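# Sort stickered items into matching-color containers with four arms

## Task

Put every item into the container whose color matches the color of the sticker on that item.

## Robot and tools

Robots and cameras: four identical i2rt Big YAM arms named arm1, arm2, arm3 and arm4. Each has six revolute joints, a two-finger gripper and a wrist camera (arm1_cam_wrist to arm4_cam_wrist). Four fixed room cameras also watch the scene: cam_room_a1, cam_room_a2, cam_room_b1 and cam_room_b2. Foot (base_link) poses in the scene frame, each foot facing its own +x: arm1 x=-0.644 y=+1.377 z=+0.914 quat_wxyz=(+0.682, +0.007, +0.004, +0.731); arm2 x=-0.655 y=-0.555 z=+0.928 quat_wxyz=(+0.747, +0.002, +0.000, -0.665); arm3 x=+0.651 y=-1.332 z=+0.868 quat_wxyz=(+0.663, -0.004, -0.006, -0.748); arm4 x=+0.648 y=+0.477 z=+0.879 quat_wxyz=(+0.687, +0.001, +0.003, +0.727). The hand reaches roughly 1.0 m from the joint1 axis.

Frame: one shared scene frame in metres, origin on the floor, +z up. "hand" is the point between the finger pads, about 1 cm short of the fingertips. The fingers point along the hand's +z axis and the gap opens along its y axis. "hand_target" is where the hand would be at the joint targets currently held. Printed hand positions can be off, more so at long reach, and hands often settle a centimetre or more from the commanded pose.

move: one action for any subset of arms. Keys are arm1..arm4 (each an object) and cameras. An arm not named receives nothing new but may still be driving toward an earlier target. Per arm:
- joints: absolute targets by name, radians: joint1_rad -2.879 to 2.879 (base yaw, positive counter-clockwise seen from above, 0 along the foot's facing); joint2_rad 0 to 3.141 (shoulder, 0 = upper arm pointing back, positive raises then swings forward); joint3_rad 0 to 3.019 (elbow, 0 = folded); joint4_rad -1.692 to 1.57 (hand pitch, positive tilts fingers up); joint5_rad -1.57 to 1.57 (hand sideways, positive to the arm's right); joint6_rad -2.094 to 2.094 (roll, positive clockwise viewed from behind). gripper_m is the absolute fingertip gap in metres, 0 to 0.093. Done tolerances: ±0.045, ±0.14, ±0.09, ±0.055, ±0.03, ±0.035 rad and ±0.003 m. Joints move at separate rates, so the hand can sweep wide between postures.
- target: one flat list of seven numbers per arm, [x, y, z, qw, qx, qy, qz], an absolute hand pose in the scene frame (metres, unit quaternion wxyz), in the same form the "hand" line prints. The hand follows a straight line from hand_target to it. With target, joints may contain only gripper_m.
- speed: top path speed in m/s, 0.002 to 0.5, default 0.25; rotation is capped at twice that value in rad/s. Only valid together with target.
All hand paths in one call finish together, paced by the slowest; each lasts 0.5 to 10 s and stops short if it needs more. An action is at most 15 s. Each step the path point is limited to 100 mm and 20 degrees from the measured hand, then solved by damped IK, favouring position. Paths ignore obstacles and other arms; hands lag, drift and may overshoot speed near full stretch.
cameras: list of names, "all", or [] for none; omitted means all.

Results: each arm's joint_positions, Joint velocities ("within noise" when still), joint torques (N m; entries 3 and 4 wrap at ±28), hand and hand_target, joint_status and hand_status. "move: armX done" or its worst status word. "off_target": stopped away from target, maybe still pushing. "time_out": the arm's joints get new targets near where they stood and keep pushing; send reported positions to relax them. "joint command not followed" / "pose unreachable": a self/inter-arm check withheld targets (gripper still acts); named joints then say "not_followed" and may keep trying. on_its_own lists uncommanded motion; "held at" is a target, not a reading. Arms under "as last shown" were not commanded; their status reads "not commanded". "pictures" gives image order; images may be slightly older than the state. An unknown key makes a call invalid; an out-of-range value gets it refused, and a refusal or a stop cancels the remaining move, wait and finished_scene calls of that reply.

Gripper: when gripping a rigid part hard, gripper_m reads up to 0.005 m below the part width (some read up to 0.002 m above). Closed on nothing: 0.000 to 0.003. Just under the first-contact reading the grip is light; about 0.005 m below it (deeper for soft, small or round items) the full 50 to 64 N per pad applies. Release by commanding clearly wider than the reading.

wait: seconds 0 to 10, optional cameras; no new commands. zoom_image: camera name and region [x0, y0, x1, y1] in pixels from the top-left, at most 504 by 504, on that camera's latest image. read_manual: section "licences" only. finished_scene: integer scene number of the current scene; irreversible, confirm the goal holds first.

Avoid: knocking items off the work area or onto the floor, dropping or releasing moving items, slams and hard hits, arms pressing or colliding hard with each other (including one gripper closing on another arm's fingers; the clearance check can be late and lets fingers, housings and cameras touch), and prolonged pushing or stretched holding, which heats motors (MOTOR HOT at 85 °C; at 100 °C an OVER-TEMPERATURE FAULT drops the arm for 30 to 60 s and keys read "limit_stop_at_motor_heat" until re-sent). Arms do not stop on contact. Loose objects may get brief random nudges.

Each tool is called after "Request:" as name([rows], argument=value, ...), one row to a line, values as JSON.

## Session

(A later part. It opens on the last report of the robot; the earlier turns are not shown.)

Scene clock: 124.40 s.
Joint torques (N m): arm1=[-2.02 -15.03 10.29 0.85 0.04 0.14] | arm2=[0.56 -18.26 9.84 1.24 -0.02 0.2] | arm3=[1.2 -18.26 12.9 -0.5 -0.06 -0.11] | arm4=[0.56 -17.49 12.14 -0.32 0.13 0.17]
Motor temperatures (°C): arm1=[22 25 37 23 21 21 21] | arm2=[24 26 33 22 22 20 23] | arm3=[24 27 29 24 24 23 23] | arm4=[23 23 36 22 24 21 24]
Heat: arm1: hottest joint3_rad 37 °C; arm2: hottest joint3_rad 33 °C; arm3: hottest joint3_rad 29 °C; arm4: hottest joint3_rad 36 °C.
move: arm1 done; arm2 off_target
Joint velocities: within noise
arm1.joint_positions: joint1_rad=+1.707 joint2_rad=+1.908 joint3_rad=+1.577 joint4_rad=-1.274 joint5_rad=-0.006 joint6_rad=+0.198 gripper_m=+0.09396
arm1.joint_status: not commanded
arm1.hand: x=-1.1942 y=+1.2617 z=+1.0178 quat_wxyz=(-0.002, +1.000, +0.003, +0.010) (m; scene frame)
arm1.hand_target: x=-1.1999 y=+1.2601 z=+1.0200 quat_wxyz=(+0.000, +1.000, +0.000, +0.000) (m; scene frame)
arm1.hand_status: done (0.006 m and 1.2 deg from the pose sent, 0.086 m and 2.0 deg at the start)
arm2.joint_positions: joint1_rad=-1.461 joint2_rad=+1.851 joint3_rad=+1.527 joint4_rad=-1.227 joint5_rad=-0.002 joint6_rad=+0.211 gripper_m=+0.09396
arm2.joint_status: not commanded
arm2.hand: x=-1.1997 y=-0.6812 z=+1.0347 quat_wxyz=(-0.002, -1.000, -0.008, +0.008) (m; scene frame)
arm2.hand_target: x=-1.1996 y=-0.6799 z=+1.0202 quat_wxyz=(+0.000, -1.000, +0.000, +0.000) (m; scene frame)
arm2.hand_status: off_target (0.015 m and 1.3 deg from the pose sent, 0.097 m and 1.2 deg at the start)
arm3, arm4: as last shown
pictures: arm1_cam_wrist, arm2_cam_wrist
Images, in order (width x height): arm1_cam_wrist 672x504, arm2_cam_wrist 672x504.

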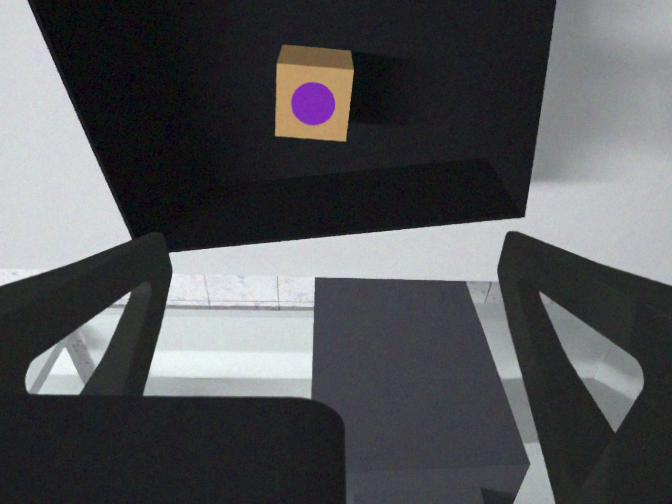

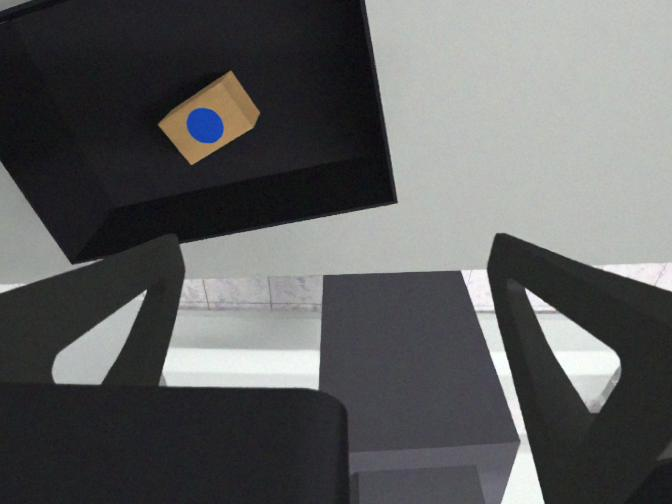

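Request:
zoom_image(camera="arm1_cam_wrist", region=[270, 60, 360, 150])

Request:
move(arm1={"target": [-1.20, 1.18, 1.02, 0, 1, 0, 0], "speed": 0.15}, arm2={"target": [-1.20, -0.78, 1.02, 0, 1, 0, 0], "speed": 0.15}, cameras=["arm1_cam_wrist", "arm2_cam_wrist"])

Request:
move(arm1={"target": [-1.10, 1.18, 1.02, 0, 1, 0, 0], "speed": 0.15}, arm2={"target": [-1.10, -0.78, 1.02, 0, 1, 0, 0], "speed": 0.15}, cameras=["arm1_cam_wrist", "arm2_cam_wrist"])

Scaled by 5.600.

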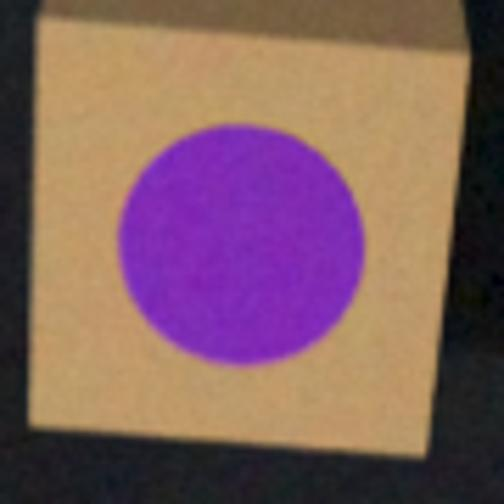

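Scene clock: 191.07 s.
Joint torques (N m): arm1=[-2.67 -14.86 15.15 -0.02 0.02 0.1] | arm2=[0.32 -18.37 14.89 0.21 0.02 0.19] | arm3=[1.44 -18.32 12.88 -0.49 -0.05 -0.13] | arm4=[0.67 -17.03 12.05 -0.32 0.12 0.18]
Motor temperatures (°C): arm1=[22 26 32 23 21 21 21] | arm2=[24 26 32 22 22 20 23] | arm3=[24 28 32 23 24 23 23] | arm4=[23 24 42 22 24 21 24]
Heat: arm1: hottest joint3_rad 32 °C; arm2: hottest joint3_rad 32 °C; arm3: hottest joint3_rad 32 °C; arm4: hottest joint3_rad 42 °C.
move: arm1 off_target; arm2 off_target
Joint velocities: within noise
arm1.joint_positions: joint1_rad=+1.841 joint2_rad=+1.947 joint3_rad=+1.607 joint4_rad=-1.277 joint5_rad=-0.008 joint6_rad=+0.330 gripper_m=+0.09396
arm1.joint_status: not commanded
arm1.hand: x=-1.1822 y=+1.1861 z=+1.0064 quat_wxyz=(-0.005, +1.000, +0.004, +0.016) (m; scene frame)
arm1.hand_target: x=-1.1991 y=+1.1803 z=+1.0202 quat_wxyz=(+0.000, +1.000, +0.000, -0.001) (m; scene frame)
arm1.hand_status: off_target (0.023 m and 2.0 deg from the pose sent, 0.082 m and 1.2 deg at the start)
arm2.joint_positions: joint1_rad=-1.292 joint2_rad=+1.915 joint3_rad=+1.578 joint4_rad=-1.240 joint5_rad=-0.002 joint6_rad=+0.376 gripper_m=+0.09396
arm2.joint_status: not commanded
arm2.hand: x=-1.1834 y=-0.7763 z=+1.0184 quat_wxyz=(+0.002, -1.000, -0.010, -0.004) (m; scene frame)
arm2.hand_target: x=-1.1993 y=-0.7798 z=+1.0200 quat_wxyz=(+0.000, -1.000, +0.000, +0.001) (m; scene frame)
arm2.hand_status: off_target (0.017 m and 1.3 deg from the pose sent, 0.100 m and 1.4 deg at the start)
arm3, arm4: as last shown
pictures: arm1_cam_wrist, arm2_cam_wrist
Images, in order (width x height): arm1_cam_wrist 672x504, arm2_cam_wrist 672x504.

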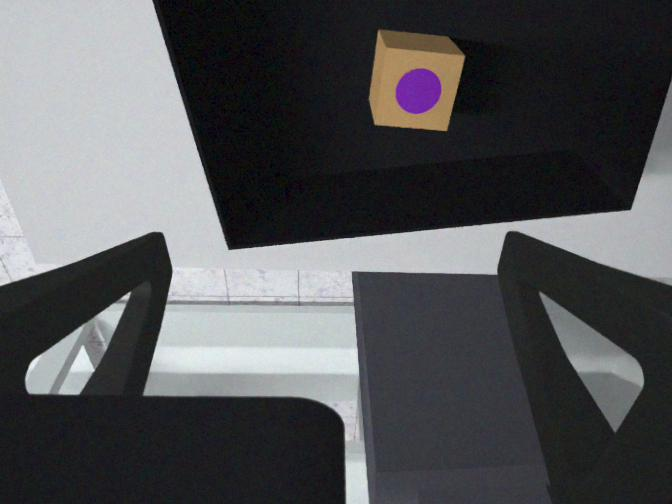

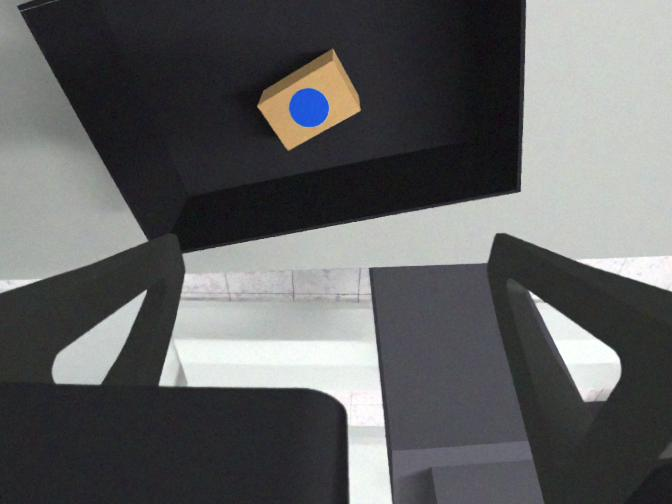

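Scene clock: 192.37 s.
Joint torques (N m): arm1=[-1.49 -14.39 9.73 0.84 0.05 0.11] | arm2=[0.97 -18.43 8.94 1.2 0.01 0.2] | arm3=[1.32 -18.32 12.89 -0.5 -0.06 -0.12] | arm4=[0.85 -17.2 12.01 -0.44 0.11 0.19]
Motor temperatures (°C): arm1=[22 26 32 23 21 21 21] | arm2=[24 26 32 22 22 20 23] | arm3=[24 28 32 23 24 23 23] | arm4=[23 24 42 22 24 21 24]
Heat: arm1: hottest joint3_rad 32 °C; arm2: hottest joint3_rad 32 °C; arm3: hottest joint3_rad 32 °C; arm4: hottest joint3_rad 42 °C.
move: arm1 done; arm2 done
Joint velocities: within noise
arm1.joint_positions: joint1_rad=+1.902 joint2_rad=+1.748 joint3_rad=+1.332 joint4_rad=-1.199 joint5_rad=-0.008 joint6_rad=+0.396 gripper_m=+0.09396
arm1.joint_status: not commanded
arm1.hand: x=-1.0968 y=+1.1840 z=+1.0117 quat_wxyz=(-0.006, +1.000, +0.002, +0.014) (m; scene frame)
arm1.hand_target: x=-1.1000 y=+1.1801 z=+1.0201 quat_wxyz=(+0.000, +1.000, +0.000, +0.000) (m; scene frame)
arm1.hand_status: done (0.010 m and 1.8 deg from the pose sent, 0.084 m and 2.0 deg at the start)
arm2.joint_positions: joint1_rad=-1.222 joint2_rad=+1.733 joint3_rad=+1.325 joint4_rad=-1.164 joint5_rad=-0.002 joint6_rad=+0.453 gripper_m=+0.09396
arm2.joint_status: not commanded
arm2.hand: x=-1.1023 y=-0.7803 z=+1.0224 quat_wxyz=(+0.001, -1.000, -0.007, -0.002) (m; scene frame)
arm2.hand_target: x=-1.1000 y=-0.7799 z=+1.0200 quat_wxyz=(+0.000, -1.000, +0.000, +0.000) (m; scene frame)
arm2.hand_status: done (0.003 m and 0.8 deg from the pose sent, 0.084 m and 1.3 deg at the start)
arm3, arm4: as last shown
pictures: arm1_cam_wrist, arm2_cam_wrist
Images, in order (width x height): arm1_cam_wrist 672x504, arm2_cam_wrist 672x504.

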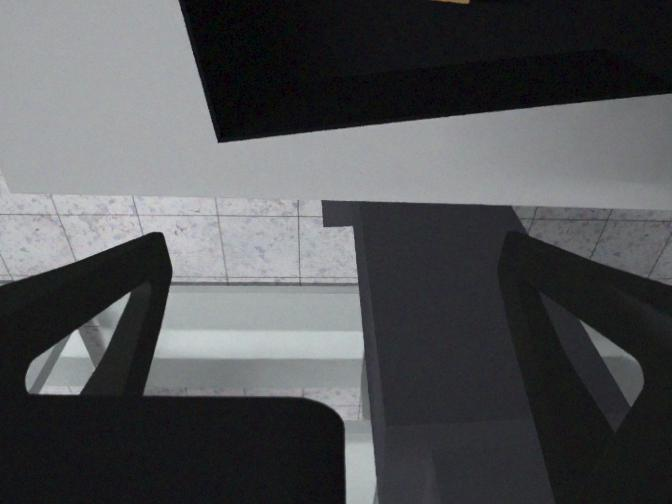

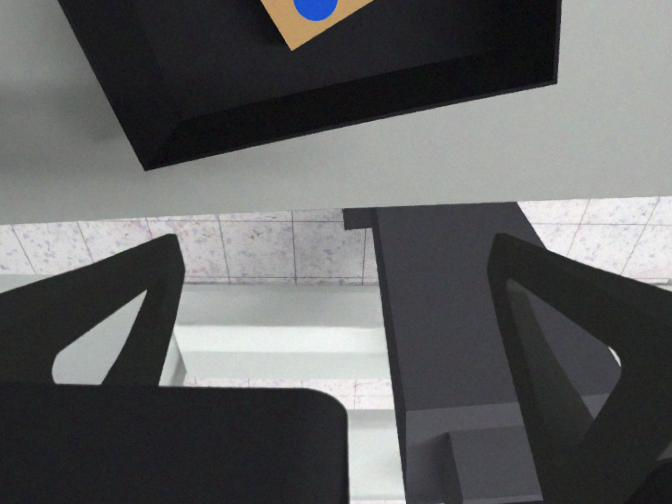

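Request:
move(arm4={"joints": {"joint2_rad": 0.75, "joint3_rad": 1.3, "joint4_rad": -0.9}}, arm3={"joints": {"joint2_rad": 0.75, "joint3_rad": 1.3, "joint4_rad": -0.9}}, cameras=[])

Request:
move(arm4={"joints": {"joint1_rad": 0.95, "joint4_rad": -0.55}}, arm3={"joints": {"joint1_rad": -2.0, "joint4_rad": -0.55}}, cameras=["arm4_cam_wrist", "arm3_cam_wrist", "cam_room_a1", "cam_room_a2"])

Scene clock: 265.87 s.
Joint torques (N m): arm1=[-1.49 -15.09 9.62 0.9 0.08 0.09] | arm2=[0.85 -18.49 8.91 1.21 0.02 0.2] | arm3=[1.55 -2.02 8.7 2.21 -0.06 -0.13] | arm4=[0.97 -1.08 8.51 1.89 0.14 0.17]
Motor temperatures (°C): arm1=[22 26 31 23 21 21 21] | arm2=[24 28 30 22 22 20 23] | arm3=[24 28 33 23 24 23 23] | arm4=[23 24 43 22 24 21 24]
Heat: arm1: hottest joint3_rad 31 °C; arm2: hottest joint3_rad 30 °C; arm3: hottest joint3_rad 33 °C; arm4: hottest joint3_rad 43 °C.
move: arm3 done; arm4 done
Joint velocities: within noise
arm1, arm2: as last shown
arm1.joint_positions: joint1_rad=+1.902 joint2_rad=+1.748 joint3_rad=+1.332 joint4_rad=-1.199 joint5_rad=-0.008 joint6_rad=+0.397 gripper_m=+0.09396
arm1.hand: x=-1.0968 y=+1.1840 z=+1.0117 quat_wxyz=(-0.006, +1.000, +0.001, +0.014) (m; scene frame)
arm2.joint_positions: joint1_rad=-1.222 joint2_rad=+1.733 joint3_rad=+1.325 joint4_rad=-1.164 joint5_rad=-0.002 joint6_rad=+0.454 gripper_m=+0.09396
arm2.hand: x=-1.1023 y=-0.7803 z=+1.0224 quat_wxyz=(+0.001, -1.000, -0.006, -0.002) (m; scene frame)
arm3.joint_positions: joint1_rad=+1.676 joint2_rad=+0.752 joint3_rad=+1.301 joint4_rad=-0.912 joint5_rad=-0.012 joint6_rad=-0.003 gripper_m=+0.09396
arm3.joint_status: all done
arm3.hand: x=+0.9976 y=-1.3278 z=+1.4188 quat_wxyz=(-0.569, +0.002, -0.823, +0.006) (m; scene frame)
arm3.hand_target: x=+0.9980 y=-1.3257 z=+1.4216 quat_wxyz=(-0.574, +0.008, -0.819, +0.006) (m; scene frame)
arm3.hand_status: not commanded
arm4.joint_positions: joint1_rad=-1.630 joint2_rad=+0.745 joint3_rad=+1.303 joint4_rad=-0.913 joint5_rad=-0.005 joint6_rad=-0.016 gripper_m=+0.09396
arm4.joint_status: all done
arm4.hand: x=+0.9945 y=+0.4786 z=+1.4314 quat_wxyz=(-0.569, +0.008, -0.822, +0.005) (m; scene frame)
arm4.hand_target: x=+0.9981 y=+0.4786 z=+1.4313 quat_wxyz=(-0.571, +0.002, -0.821, +0.001) (m; scene frame)
arm4.hand_status: not commanded
pictures: none
No camera images: "cameras" was empty.

Scene clock: 268.43 s.
Joint torques (N m): arm1=[-1.55 -14.21 9.7 0.81 0.04 0.13] | arm2=[0.85 -18.37 8.9 1.17 0.02 0.21] | arm3=[0.56 -3.19 9.25 2.51 -0.1 -0.11] | arm4=[1.03 -2.02 8.54 2.1 0.13 0.14]
Motor temperatures (°C): arm1=[22 26 31 23 21 21 21] | arm2=[24 28 30 22 22 20 23] | arm3=[24 28 33 23 24 23 23] | arm4=[23 24 43 22 24 21 24]
Heat: arm1: hottest joint3_rad 31 °C; arm2: hottest joint3_rad 30 °C; arm3: hottest joint3_rad 33 °C; arm4: hottest joint3_rad 43 °C.
move: arm3 done; arm4 done
Joint velocities: within noise
arm1, arm2: as last shown
arm3.joint_positions: joint1_rad=-1.991 joint2_rad=+0.759 joint3_rad=+1.296 joint4_rad=-0.569 joint5_rad=-0.011 joint6_rad=-0.005 gripper_m=+0.09402
arm3.joint_status: all done
arm3.hand: x=+0.3343 y=-1.1350 z=+1.4927 quat_wxyz=(+0.179, -0.695, +0.191, +0.670) (m; scene frame)
arm3.hand_target: x=+0.3401 y=-1.1350 z=+1.5024 quat_wxyz=(+0.186, -0.685, +0.188, +0.679) (m; scene frame)
arm3.hand_status: not commanded
arm4.joint_positions: joint1_rad=+0.946 joint2_rad=+0.751 joint3_rad=+1.302 joint4_rad=-0.570 joint5_rad=-0.005 joint6_rad=-0.015 gripper_m=+0.09400
arm4.joint_status: all done
arm4.hand: x=+0.3450 y=+0.6742 z=+1.5139 quat_wxyz=(-0.198, +0.686, -0.195, -0.673) (m; scene frame)
arm4.hand_target: x=+0.3444 y=+0.6734 z=+1.5179 quat_wxyz=(-0.195, +0.678, -0.196, -0.681) (m; scene frame)
arm4.hand_status: not commanded
pictures: arm3_cam_wrist, arm4_cam_wrist, cam_room_a1, cam_room_a2
Images, in order (width x height): arm3_cam_wrist 672x504, arm4_cam_wrist 672x504, cam_room_a1 672x504, cam_room_a2 672x504.

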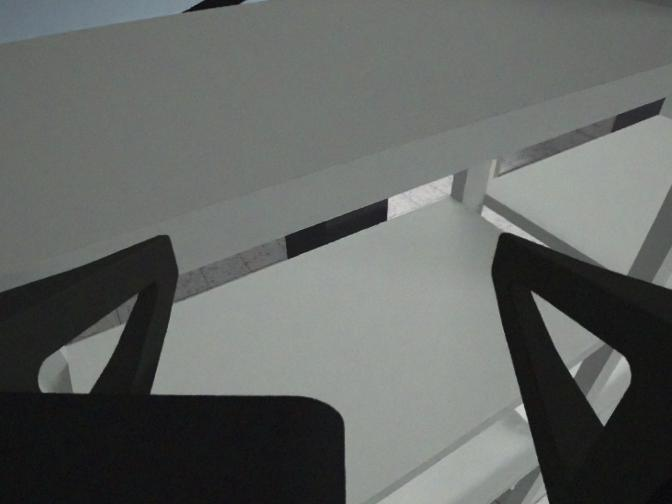

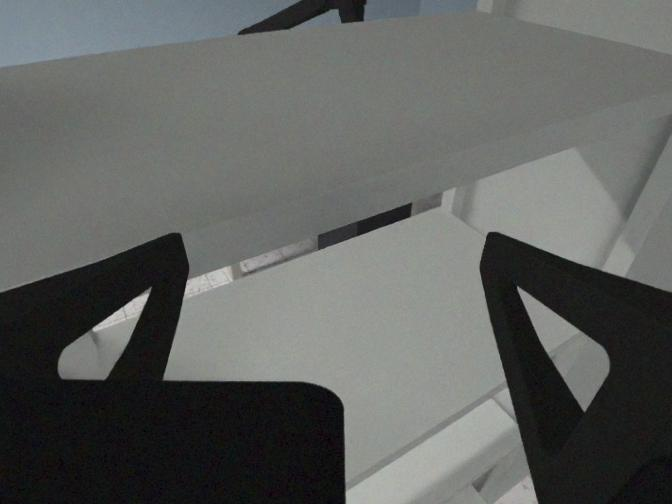

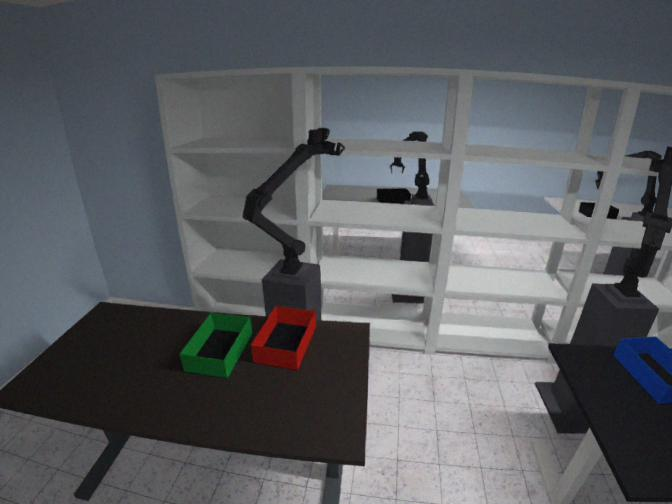

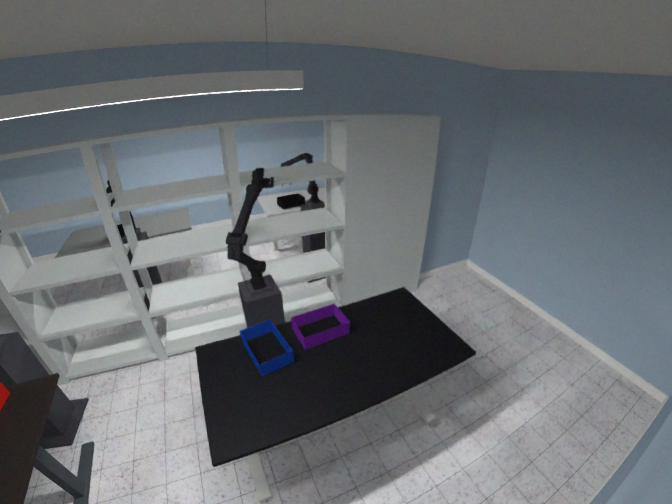

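Request:
zoom_image(camera="arm4_cam_wrist", region=[168, 0, 672, 378])

Request:
zoom_image(camera="arm3_cam_wrist", region=[168, 0, 672, 378])

Scaled by 1.000.

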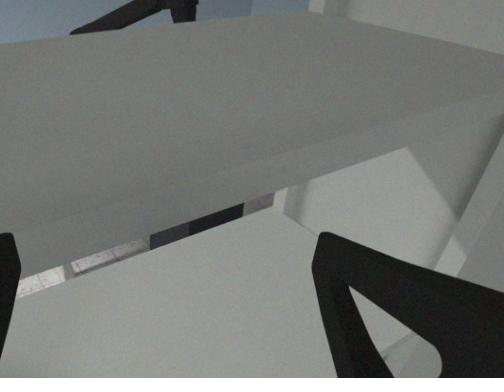

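Scaled by 1.000.

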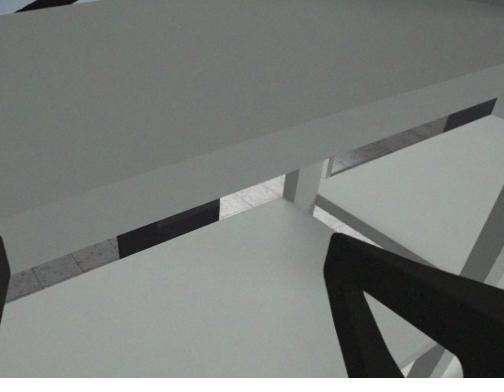

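Request:
move(arm4={"target": [0.296, 0.706, 1.2, 0.2008, -0.678, 0.2008, 0.678], "speed": 0.15}, arm3={"target": [0.291, -1.116, 1.2, 0.189, -0.6814, 0.189, 0.6814], "speed": 0.15}, cameras=["arm3_cam_wrist", "arm4_cam_wrist", "cam_room_a1", "cam_room_a2"])

Scene clock: 304.33 s.
Joint torques (N m): arm1=[-1.55 -14.62 9.72 0.9 0.02 0.08] | arm2=[0.85 -18.43 8.92 1.21 0.02 0.21] | arm3=[2.32 -3.6 9.44 2.5 0.11 -0.11] | arm4=[0.67 -3.25 9.33 2.03 0.19 0.12]
Motor temperatures (°C): arm1=[22 26 31 23 21 21 21] | arm2=[24 28 30 22 22 20 23] | arm3=[24 26 33 24 24 23 23] | arm4=[23 23 38 22 24 21 24]
Heat: arm1: hottest joint3_rad 31 °C; arm2: hottest joint3_rad 30 °C; arm3: hottest joint3_rad 33 °C; arm4: hottest joint3_rad 38 °C.
move: arm3 done; arm4 done
Joint velocities: within noise
arm1, arm2: as last shown
arm3.joint_positions: joint1_rad=-1.986 joint2_rad=+0.799 joint3_rad=+0.492 joint4_rad=+0.297 joint5_rad=+0.017 joint6_rad=-0.005 gripper_m=+0.09402
arm3.joint_status: not commanded
arm3.hand: x=+0.2943 y=-1.1114 z=+1.1956 quat_wxyz=(+0.189, -0.686, +0.197, +0.675) (m; scene frame)
arm3.hand_target: x=+0.2912 y=-1.1159 z=+1.2000 quat_wxyz=(+0.189, -0.681, +0.189, +0.681) (m; scene frame)
arm3.hand_status: done (0.007 m and 1.3 deg from the pose sent, 0.296 m and 2.4 deg at the start)
arm4.joint_positions: joint1_rad=+0.946 joint2_rad=+0.827 joint3_rad=+0.468 joint4_rad=+0.342 joint5_rad=+0.004 joint6_rad=-0.015 gripper_m=+0.09400
arm4.joint_status: not commanded
arm4.hand: x=+0.2968 y=+0.7048 z=+1.1971 quat_wxyz=(-0.201, +0.684, -0.198, -0.673) (m; scene frame)
arm4.hand_target: x=+0.2960 y=+0.7060 z=+1.1999 quat_wxyz=(-0.201, +0.678, -0.201, -0.678) (m; scene frame)
arm4.hand_status: done (0.003 m and 1.0 deg from the pose sent, 0.319 m and 1.3 deg at the start)
pictures: arm3_cam_wrist, arm4_cam_wrist, cam_room_a1, cam_room_a2
Images, in order (width x height): arm3_cam_wrist 672x504, arm4_cam_wrist 672x504, cam_room_a1 672x504, cam_room_a2 672x504.

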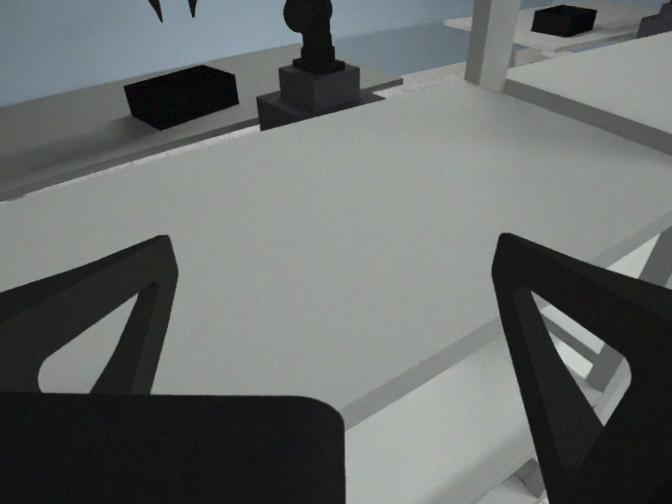

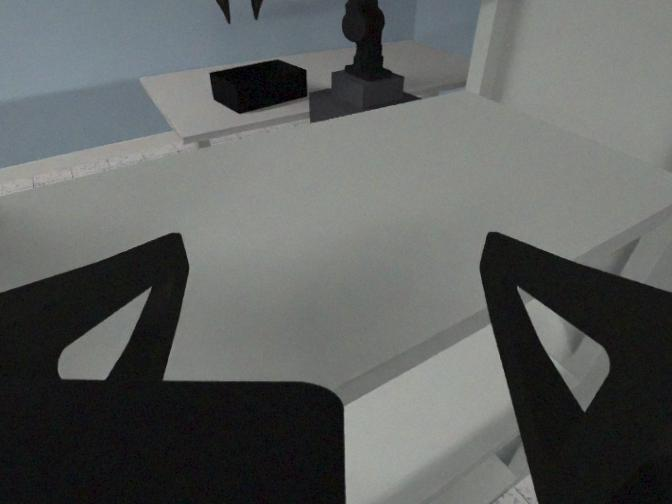

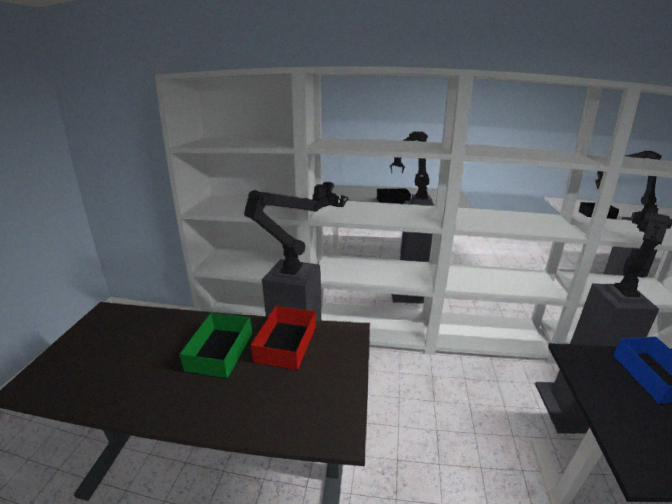

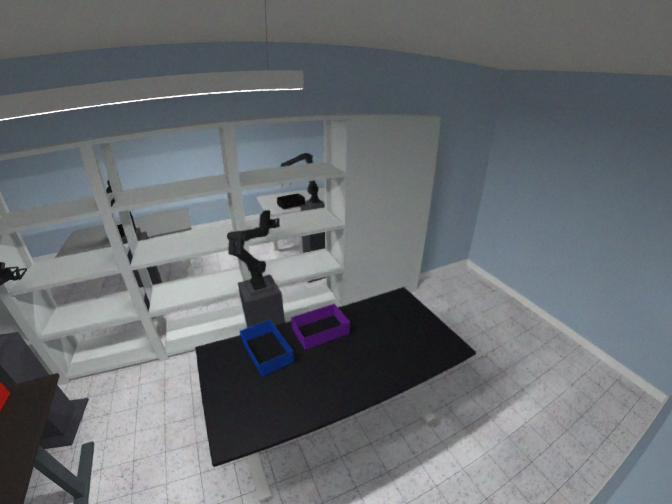

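Request:
zoom_image(camera="arm4_cam_wrist", region=[420, 50, 672, 239])

Request:
zoom_image(camera="arm4_cam_wrist", region=[320, 270, 572, 459])

Request:
zoom_image(camera="arm4_cam_wrist", region=[0, 60, 336, 312])

Scaled by 2.000.

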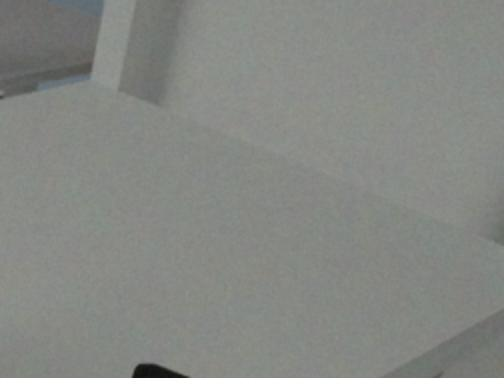

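Scaled by 2.000.

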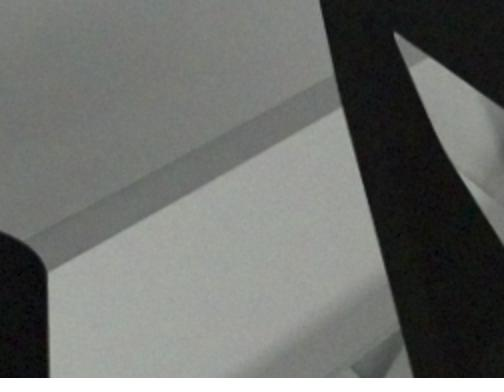

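Scaled by 1.500.

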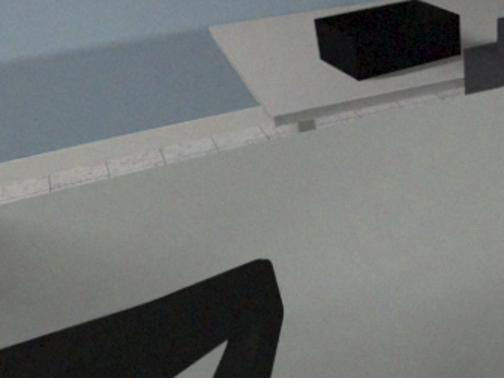

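Request:
move(arm1={"target": [-1.153, 1.246, 0.91, 0.0090, -0.9653, 0.0337, 0.2586], "speed": 0.15}, cameras=["arm1_cam_wrist", "cam_room_b2"])

Scene clock: 357.27 s.
Joint torques (N m): arm1=[-2.02 -10.7 8.09 1.83 0.22 -0.07] | arm2=[0.85 -18.55 8.95 1.21 0.03 0.21] | arm3=[2.26 -3.55 9.48 2.5 0.12 -0.12] | arm4=[1.03 -3.43 9.39 2.19 0.17 0.16]
Motor temperatures (°C): arm1=[21 26 31 23 21 21 21] | arm2=[24 28 31 22 22 20 23] | arm3=[24 25 30 24 24 23 23] | arm4=[23 23 35 22 24 21 24]
Heat: arm1: hottest joint3_rad 31 °C; arm2: hottest joint3_rad 31 °C; arm3: hottest joint3_rad 30 °C; arm4: hottest joint3_rad 35 °C.
move: arm1 done
Joint velocities: within noise
arm1.joint_positions: joint1_rad=+1.823 joint2_rad=+1.748 joint3_rad=+0.914 joint4_rad=-0.269 joint5_rad=+0.179 joint6_rad=+0.346 gripper_m=+0.09396
arm1.joint_status: not commanded
arm1.hand: x=-1.1484 y=+1.2422 z=+0.9126 quat_wxyz=(-0.008, +0.967, -0.033, -0.254) (m; scene frame)
arm1.hand_target: x=-1.1528 y=+1.2460 z=+0.9100 quat_wxyz=(-0.009, +0.965, -0.034, -0.258) (m; scene frame)
arm1.hand_status: done (0.007 m and 0.6 deg from the pose sent, 0.132 m and 31.9 deg at the start)
arm2, arm4: as last shown
arm3.joint_positions: joint1_rad=-1.986 joint2_rad=+0.799 joint3_rad=+0.492 joint4_rad=+0.298 joint5_rad=+0.017 joint6_rad=-0.005 gripper_m=+0.09402
arm3.joint_status: not commanded
arm3.hand: x=+0.2942 y=-1.1115 z=+1.1957 quat_wxyz=(+0.189, -0.686, +0.196, +0.675) (m; scene frame)
arm3.hand_target: x=+0.2911 y=-1.1161 z=+1.2001 quat_wxyz=(+0.189, -0.681, +0.189, +0.681) (m; scene frame)
arm3.hand_status: not commanded
arm4.joint_positions: joint1_rad=+0.946 joint2_rad=+0.827 joint3_rad=+0.468 joint4_rad=+0.342 joint5_rad=+0.005 joint6_rad=-0.015 gripper_m=+0.09400
arm4.hand: x=+0.2968 y=+0.7049 z=+1.1972 quat_wxyz=(-0.201, +0.684, -0.198, -0.673) (m; scene frame)
pictures: arm1_cam_wrist, cam_room_b2
Images, in order (width x height): arm1_cam_wrist 672x504, cam_room_b2 672x504.

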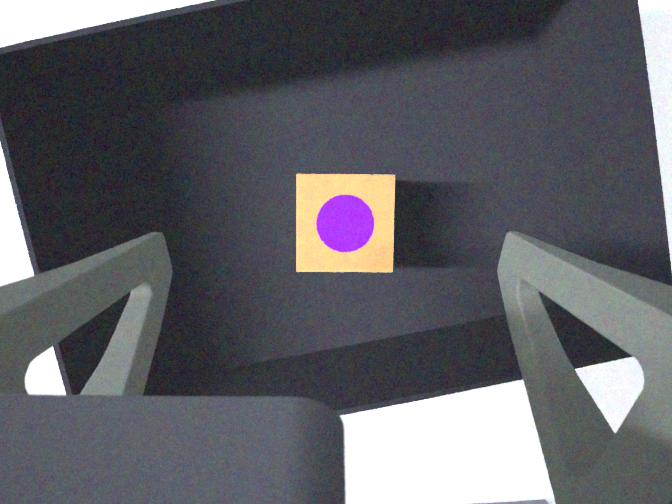

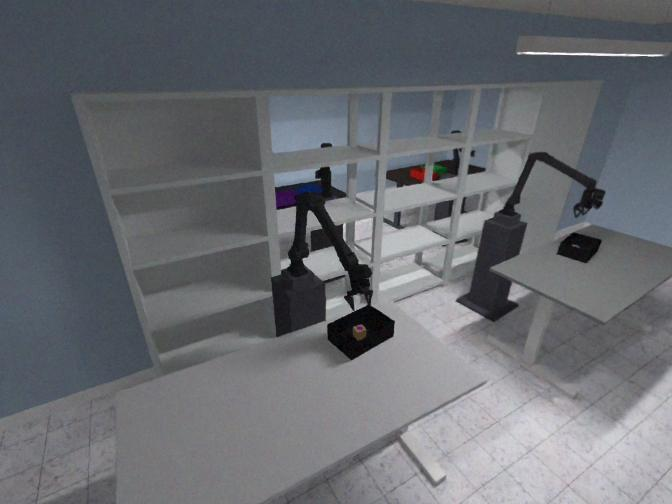

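Request:
move(arm1={"target": [-1.158, 1.250, 0.777, 0.0090, -0.9653, 0.0337, 0.2586], "speed": 0.1}, cameras=["arm1_cam_wrist", "cam_room_b2"])

Scene clock: 371.27 s.
Joint torques (N m): arm1=[-2.96 -12.51 6.11 1.85 0.14 -0.04] | arm2=[1.03 -18.43 8.94 1.2 0.03 0.2] | arm3=[2.32 -3.72 9.47 2.5 0.11 -0.11] | arm4=[0.85 -3.31 9.42 2.15 0.2 0.12]
Motor temperatures (°C): arm1=[21 26 32 23 21 21 21] | arm2=[24 28 31 22 22 20 23] | arm3=[24 25 30 24 24 23 23] | arm4=[23 22 35 22 24 21 24]
Heat: arm1: hottest joint3_rad 32 °C; arm2: hottest joint3_rad 31 °C; arm3: hottest joint3_rad 30 °C; arm4: hottest joint3_rad 35 °C.
move: arm1 off_target
Joint velocities: within noise
arm1.joint_positions: joint1_rad=+1.816 joint2_rad=+2.088 joint3_rad=+0.896 joint4_rad=+0.071 joint5_rad=+0.178 joint6_rad=+0.337 gripper_m=+0.09396
arm1.joint_status: not commanded
arm1.hand: x=-1.1454 y=+1.2482 z=+0.7737 quat_wxyz=(-0.012, +0.969, -0.031, -0.246) (m; scene frame)
arm1.hand_target: x=-1.1576 y=+1.2501 z=+0.7771 quat_wxyz=(-0.009, +0.965, -0.034, -0.258) (m; scene frame)
arm1.hand_status: off_target (0.013 m and 1.6 deg from the pose sent, 0.136 m and 0.6 deg at the start)
arm2, arm3, arm4: as last shown
arm3.hand_target: x=+0.2911 y=-1.1160 z=+1.2001 quat_wxyz=(+0.189, -0.681, +0.189, +0.681) (m; scene frame)
pictures: arm1_cam_wrist, cam_room_b2
Images, in order (width x height): arm1_cam_wrist 672x504, cam_room_b2 672x504.

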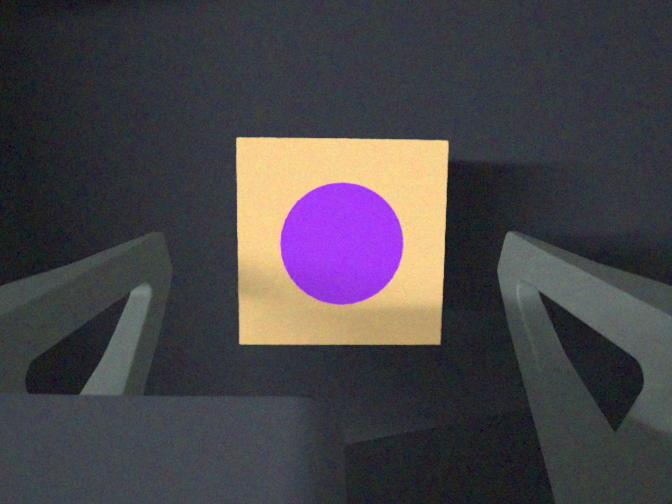

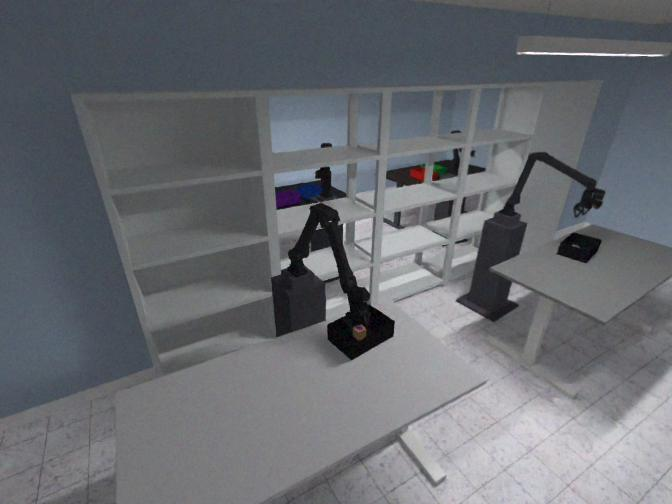

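Request:
move(arm1={"target": [-1.162, 1.250, 0.763, 0.0090, -0.9653, 0.0337, 0.2586], "speed": 0.06}, cameras=[])

Request:
move(arm1={"joints": {"gripper_m": 0.045}}, cameras=["arm1_cam_wrist"])

Scene clock: 377.53 s.
Joint torques (N m): arm1=[-3.19 -12.04 7.23 1.78 0.08 -0.04] | arm2=[0.91 -18.43 8.94 1.22 0.02 0.2] | arm3=[2.32 -3.72 9.47 2.47 0.1 -0.11] | arm4=[0.97 -3.25 9.31 1.95 0.24 0.11]
Motor temperatures (°C): arm1=[21 27 31 23 21 21 21] | arm2=[24 28 31 22 22 20 23] | arm3=[24 25 30 24 24 23 23] | arm4=[23 22 35 22 24 21 24]
Heat: arm1: hottest joint3_rad 31 °C; arm2: hottest joint3_rad 31 °C; arm3: hottest joint3_rad 30 °C; arm4: hottest joint3_rad 35 °C.
move: arm1 off_target
Joint velocities: within noise
arm1.joint_positions: joint1_rad=+1.813 joint2_rad=+2.122 joint3_rad=+0.898 joint4_rad=+0.096 joint5_rad=+0.177 joint6_rad=+0.334 gripper_m=+0.09396
arm1.joint_status: not commanded
arm1.hand: x=-1.1432 y=+1.2503 z=+0.7602 quat_wxyz=(-0.014, +0.970, -0.030, -0.243) (m; scene frame)
arm1.hand_target: x=-1.1615 y=+1.2503 z=+0.7635 quat_wxyz=(-0.009, +0.965, -0.034, -0.259) (m; scene frame)
arm1.hand_status: off_target (0.019 m and 2.0 deg from the pose sent, 0.020 m and 1.6 deg at the start)
arm2, arm3, arm4: as last shown
pictures: none
No camera images: "cameras" was empty.

Scene clock: 378.13 s.
Joint torques (N m): arm1=[-2.9 -12.45 7.12 1.89 0.08 -0.05] | arm2=[0.85 -18.43 8.92 1.21 0.02 0.2] | arm3=[2.43 -3.55 9.46 2.5 0.1 -0.11] | arm4=[0.79 -3.08 9.39 2.13 0.21 0.14]
Motor temperatures (°C): arm1=[21 27 31 23 21 21 21] | arm2=[24 28 31 22 22 20 23] | arm3=[24 25 30 24 24 23 23] | arm4=[23 22 35 22 24 21 24]
Heat: arm1: hottest joint3_rad 31 °C; arm2: hottest joint3_rad 31 °C; arm3: hottest joint3_rad 30 °C; arm4: hottest joint3_rad 35 °C.
move: arm1 off_target
Joint velocities: within noise
arm1.joint_positions: joint1_rad=+1.813 joint2_rad=+2.122 joint3_rad=+0.899 joint4_rad=+0.096 joint5_rad=+0.177 joint6_rad=+0.334 gripper_m=+0.05285
arm1.joint_status: gripper_m off_target (ended at +0.05288, target +0.04500)
arm1.hand: x=-1.1435 y=+1.2501 z=+0.7603 quat_wxyz=(-0.013, +0.970, -0.030, -0.243) (m; scene frame)
arm1.hand_target: x=-1.1615 y=+1.2503 z=+0.7636 quat_wxyz=(-0.009, +0.965, -0.034, -0.259) (m; scene frame)
arm1.hand_status: not commanded
arm2, arm3, arm4: as last shown
pictures: arm1_cam_wrist
Images, in order (width x height): arm1_cam_wrist 672x504.

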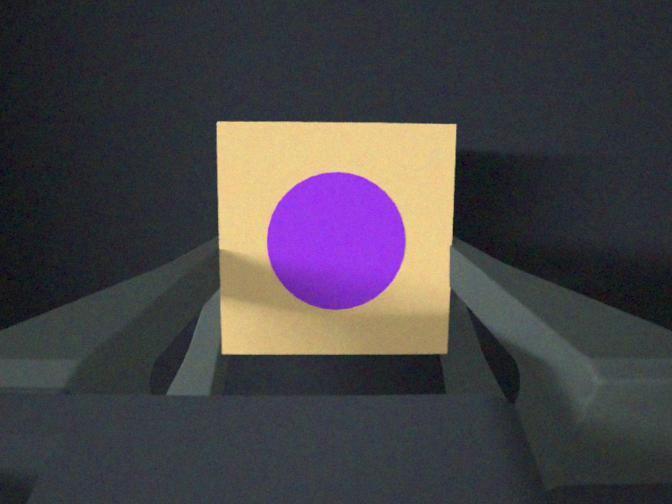

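Request:
move(arm1={"target": [-1.155, 1.250, 0.95, 0.0090, -0.9653, 0.0337, 0.2586], "speed": 0.12}, cameras=["arm1_cam_wrist"])

Request:
move(arm1={"joints": {"joint2_rad": 0.8, "joint3_rad": 1.25, "joint4_rad": -1.5, "joint5_rad": 0, "joint6_rad": 0}}, cameras=["arm1_cam_wrist", "cam_room_b2"])

Scene clock: 384.67 s.
Joint torques (N m): arm1=[-2.9 -12.45 12.22 0.69 0.16 -0.02] | arm2=[0.91 -18.37 8.94 1.2 0.01 0.2] | arm3=[2.26 -3.72 9.46 2.45 0.11 -0.12] | arm4=[0.91 -3.37 9.36 2.14 0.2 0.13]
Motor temperatures (°C): arm1=[21 27 31 23 21 21 21] | arm2=[24 29 31 22 22 20 23] | arm3=[24 25 30 24 24 23 23] | arm4=[23 22 35 22 24 21 24]
Heat: arm1: hottest joint3_rad 31 °C; arm2: hottest joint3_rad 31 °C; arm3: hottest joint3_rad 30 °C; arm4: hottest joint3_rad 35 °C.
move: arm1 off_target
Joint velocities: within noise
arm1.joint_positions: joint1_rad=+1.813 joint2_rad=+1.694 joint3_rad=+0.899 joint4_rad=-0.350 joint5_rad=+0.177 joint6_rad=+0.334 gripper_m=+0.05285
arm1.joint_status: not commanded
arm1.hand: x=-1.1323 y=+1.2524 z=+0.9248 quat_wxyz=(-0.016, +0.972, -0.029, -0.234) (m; scene frame)
arm1.hand_target: x=-1.1539 y=+1.2504 z=+0.9505 quat_wxyz=(-0.009, +0.965, -0.034, -0.259) (m; scene frame)
arm1.hand_status: off_target (0.034 m and 3.1 deg from the pose sent, 0.190 m and 2.0 deg at the start)
arm2.joint_positions: joint1_rad=-1.222 joint2_rad=+1.733 joint3_rad=+1.325 joint4_rad=-1.164 joint5_rad=-0.002 joint6_rad=+0.454 gripper_m=+0.09396
arm2.joint_status: not commanded
arm2.hand: x=-1.1023 y=-0.7803 z=+1.0224 quat_wxyz=(+0.001, -1.000, -0.006, -0.002) (m; scene frame)
arm2.hand_target: x=-1.1000 y=-0.7799 z=+1.0200 quat_wxyz=(+0.000, -1.000, +0.000, +0.000) (m; scene frame)
arm2.hand_status: not commanded
arm3, arm4: as last shown
pictures: arm1_cam_wrist
Images, in order (width x height): arm1_cam_wrist 672x504.

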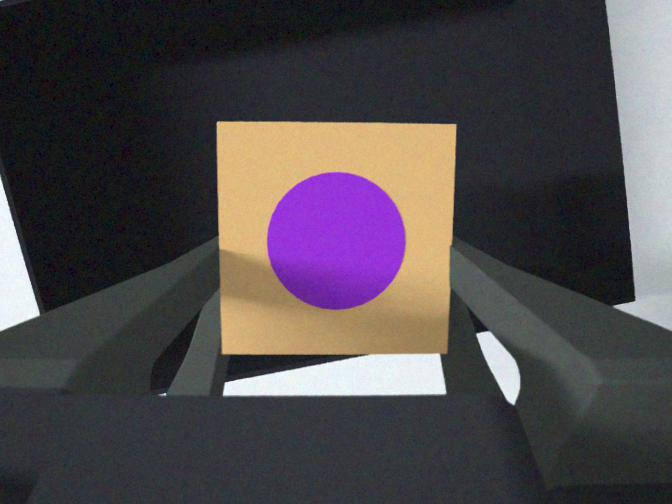

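Scene clock: 386.23 s.
Joint torques (N m): arm1=[-2.61 1.03 11.86 1.03 -0.02 -0.08] | arm2=[0.85 -18.37 8.98 1.21 0.02 0.2] | arm3=[2.32 -3.6 9.46 2.51 0.11 -0.11] | arm4=[1.08 -3.43 9.28 2.04 0.19 0.16]
Motor temperatures (°C): arm1=[21 27 31 23 21 21 21] | arm2=[24 29 31 22 22 20 23] | arm3=[24 25 30 24 24 23 23] | arm4=[23 22 35 22 24 21 24]
Heat: arm1: hottest joint3_rad 31 °C; arm2: hottest joint3_rad 31 °C; arm3: hottest joint3_rad 30 °C; arm4: hottest joint3_rad 35 °C.
move: arm1 done
Joint velocities: within noise
arm1.joint_positions: joint1_rad=+1.813 joint2_rad=+0.794 joint3_rad=+1.232 joint4_rad=-1.491 joint5_rad=+0.002 joint6_rad=+0.007 gripper_m=+0.05285
arm1.joint_status: all done
arm1.hand: x=-0.8972 y=+1.2937 z=+1.3144 quat_wxyz=(+0.037, +0.954, +0.146, -0.260) (m; scene frame)
arm1.hand_target: x=-0.8982 y=+1.2955 z=+1.3202 quat_wxyz=(+0.036, +0.953, +0.146, -0.262) (m; scene frame)
arm1.hand_status: not commanded
arm2, arm3, arm4: as last shown
pictures: arm1_cam_wrist, cam_room_b2
Images, in order (width x height): arm1_cam_wrist 672x504, cam_room_b2 672x504.

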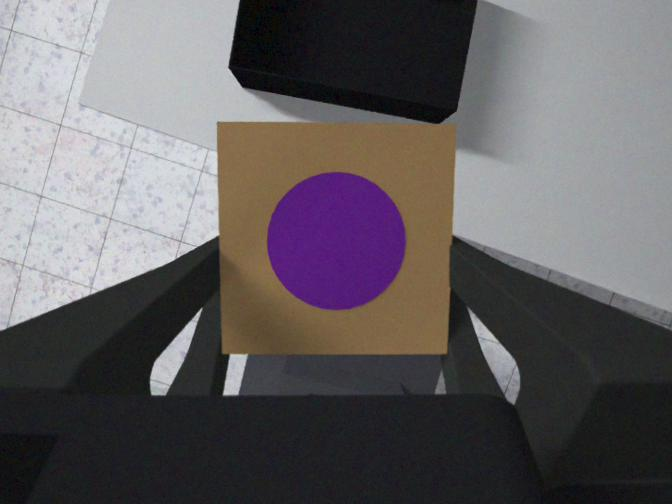

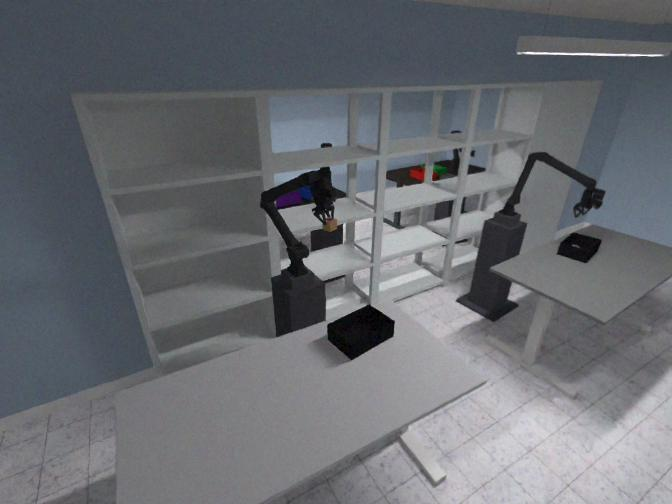

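Request:
move(arm1={"joints": {"joint1_rad": -2.25}}, cameras=["arm1_cam_wrist", "cam_room_b2", "arm4_cam_wrist"])

Scene clock: 394.20 s.
Joint torques (N m): arm1=[-2.49 -0.5 11.86 0.9 -0.03 -0.01] | arm2=[0.85 -18.37 8.92 1.21 0.03 0.21] | arm3=[2.26 -3.6 9.47 2.5 0.11 -0.12] | arm4=[0.79 -3.31 9.29 2.13 0.19 0.14]
Motor temperatures (°C): arm1=[21 26 32 23 21 21 22] | arm2=[24 29 31 22 22 20 23] | arm3=[24 25 30 24 24 23 23] | arm4=[23 22 35 22 24 21 24]
Heat: arm1: hottest joint3_rad 32 °C; arm2: hottest joint3_rad 31 °C; arm3: hottest joint3_rad 30 °C; arm4: hottest joint3_rad 35 °C.
move: arm1 done
Joint velocities: within noise
arm1.joint_positions: joint1_rad=-2.244 joint2_rad=+0.808 joint3_rad=+1.232 joint4_rad=-1.491 joint5_rad=+0.002 joint6_rad=+0.005 gripper_m=+0.05285
arm1.joint_status: all done
arm1.hand: x=-0.4108 y=+1.2186 z=+1.3030 quat_wxyz=(-0.230, -0.291, -0.926, +0.075) (m; scene frame)
arm1.hand_target: x=-0.4140 y=+1.2194 z=+1.3124 quat_wxyz=(-0.238, -0.290, -0.924, +0.078) (m; scene frame)
arm1.hand_status: not commanded
arm2, arm3, arm4: as last shown
pictures: arm1_cam_wrist, arm4_cam_wrist, cam_room_b2
Images, in order (width x height): arm1_cam_wrist 672x504, arm4_cam_wrist 672x504, cam_room_b2 672x504.

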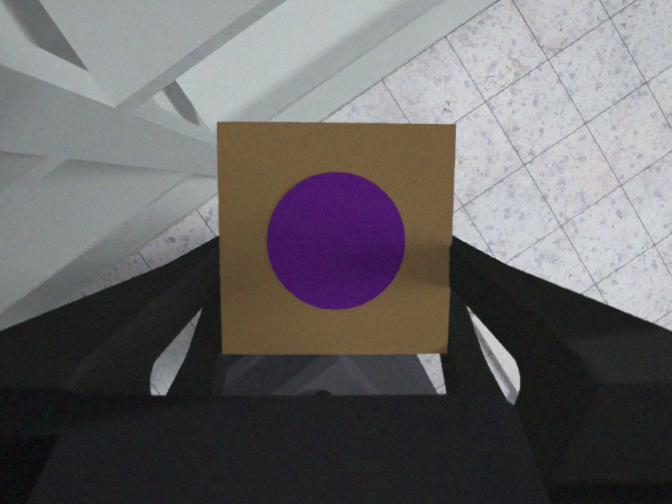

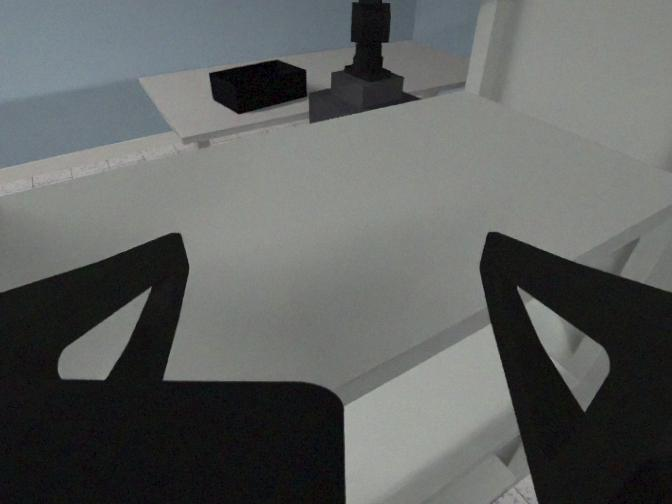

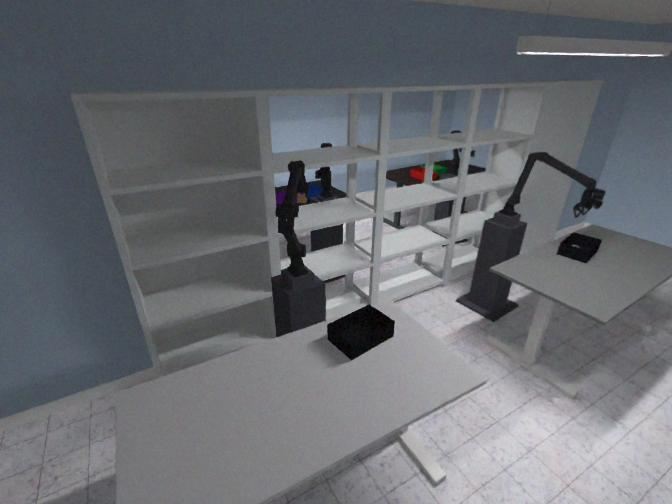

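Request:
move(arm1={"target": [-0.10, 1.0, 1.13, 0.2468, 0.2905, 0.9212, -0.0778], "speed": 0.15}, cameras=["arm1_cam_wrist", "cam_room_b2", "arm4_cam_wrist"])

Scene clock: 401.97 s.
Joint torques (N m): arm1=[-2.49 -15.09 17.07 1.68 -0.05 0.01] | arm2=[0.85 -18.43 8.91 1.21 0.02 0.19] | arm3=[2.43 -3.6 9.46 2.5 0.11 -0.12] | arm4=[0.85 -3.55 9.42 2.03 0.19 0.11]
Motor temperatures (°C): arm1=[21 26 33 23 21 21 22] | arm2=[24 29 31 22 22 20 23] | arm3=[24 25 30 24 24 23 23] | arm4=[23 22 35 22 24 21 24]
Heat: arm1: hottest joint3_rad 33 °C; arm2: hottest joint3_rad 31 °C; arm3: hottest joint3_rad 30 °C; arm4: hottest joint3_rad 35 °C.
move: arm1 off_target
Joint velocities: within noise
arm1.joint_positions: joint1_rad=-2.244 joint2_rad=+1.738 joint3_rad=+1.523 joint4_rad=-0.903 joint5_rad=-0.003 joint6_rad=+0.005 gripper_m=+0.05285
arm1.joint_status: not commanded
arm1.hand: x=-0.1203 y=+1.0172 z=+1.0949 quat_wxyz=(-0.207, -0.292, -0.931, +0.066) (m; scene frame)
arm1.hand_target: x=-0.1024 y=+1.0017 z=+1.1307 quat_wxyz=(-0.247, -0.290, -0.921, +0.078) (m; scene frame)
arm1.hand_status: off_target (0.044 m and 4.9 deg from the pose sent, 0.418 m and 2.0 deg at the start)
arm2, arm3: as last shown
arm4.joint_positions: joint1_rad=+0.946 joint2_rad=+0.827 joint3_rad=+0.468 joint4_rad=+0.342 joint5_rad=+0.005 joint6_rad=-0.015 gripper_m=+0.09400
arm4.joint_status: not commanded
arm4.hand: x=+0.2968 y=+0.7049 z=+1.1972 quat_wxyz=(-0.201, +0.684, -0.198, -0.673) (m; scene frame)
arm4.hand_target: x=+0.2960 y=+0.7060 z=+1.1999 quat_wxyz=(-0.201, +0.678, -0.201, -0.678) (m; scene frame)
arm4.hand_status: not commanded
pictures: arm1_cam_wrist, arm4_cam_wrist, cam_room_b2
Images, in order (width x height): arm1_cam_wrist 672x504, arm4_cam_wrist 672x504, cam_room_b2 672x504.

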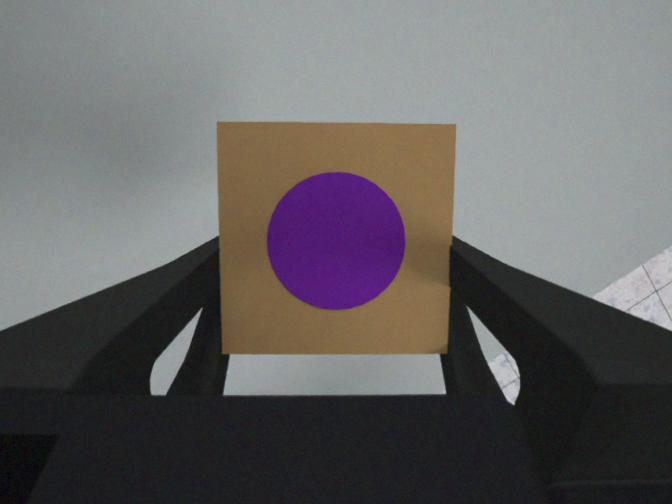

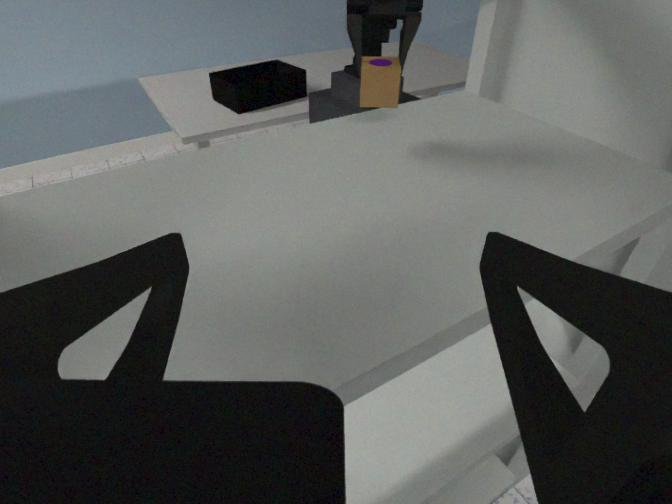

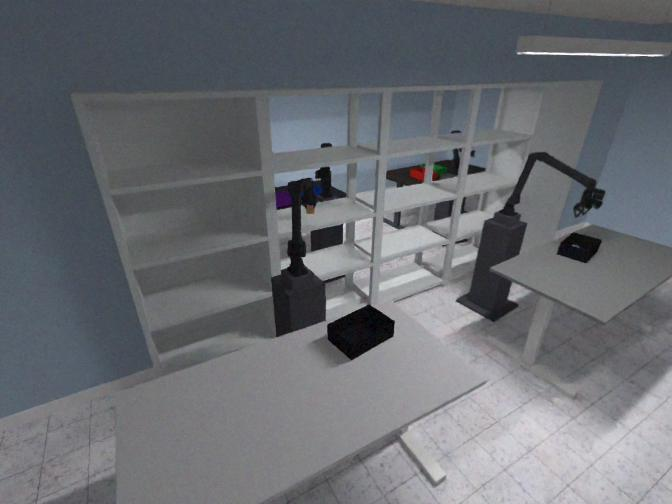

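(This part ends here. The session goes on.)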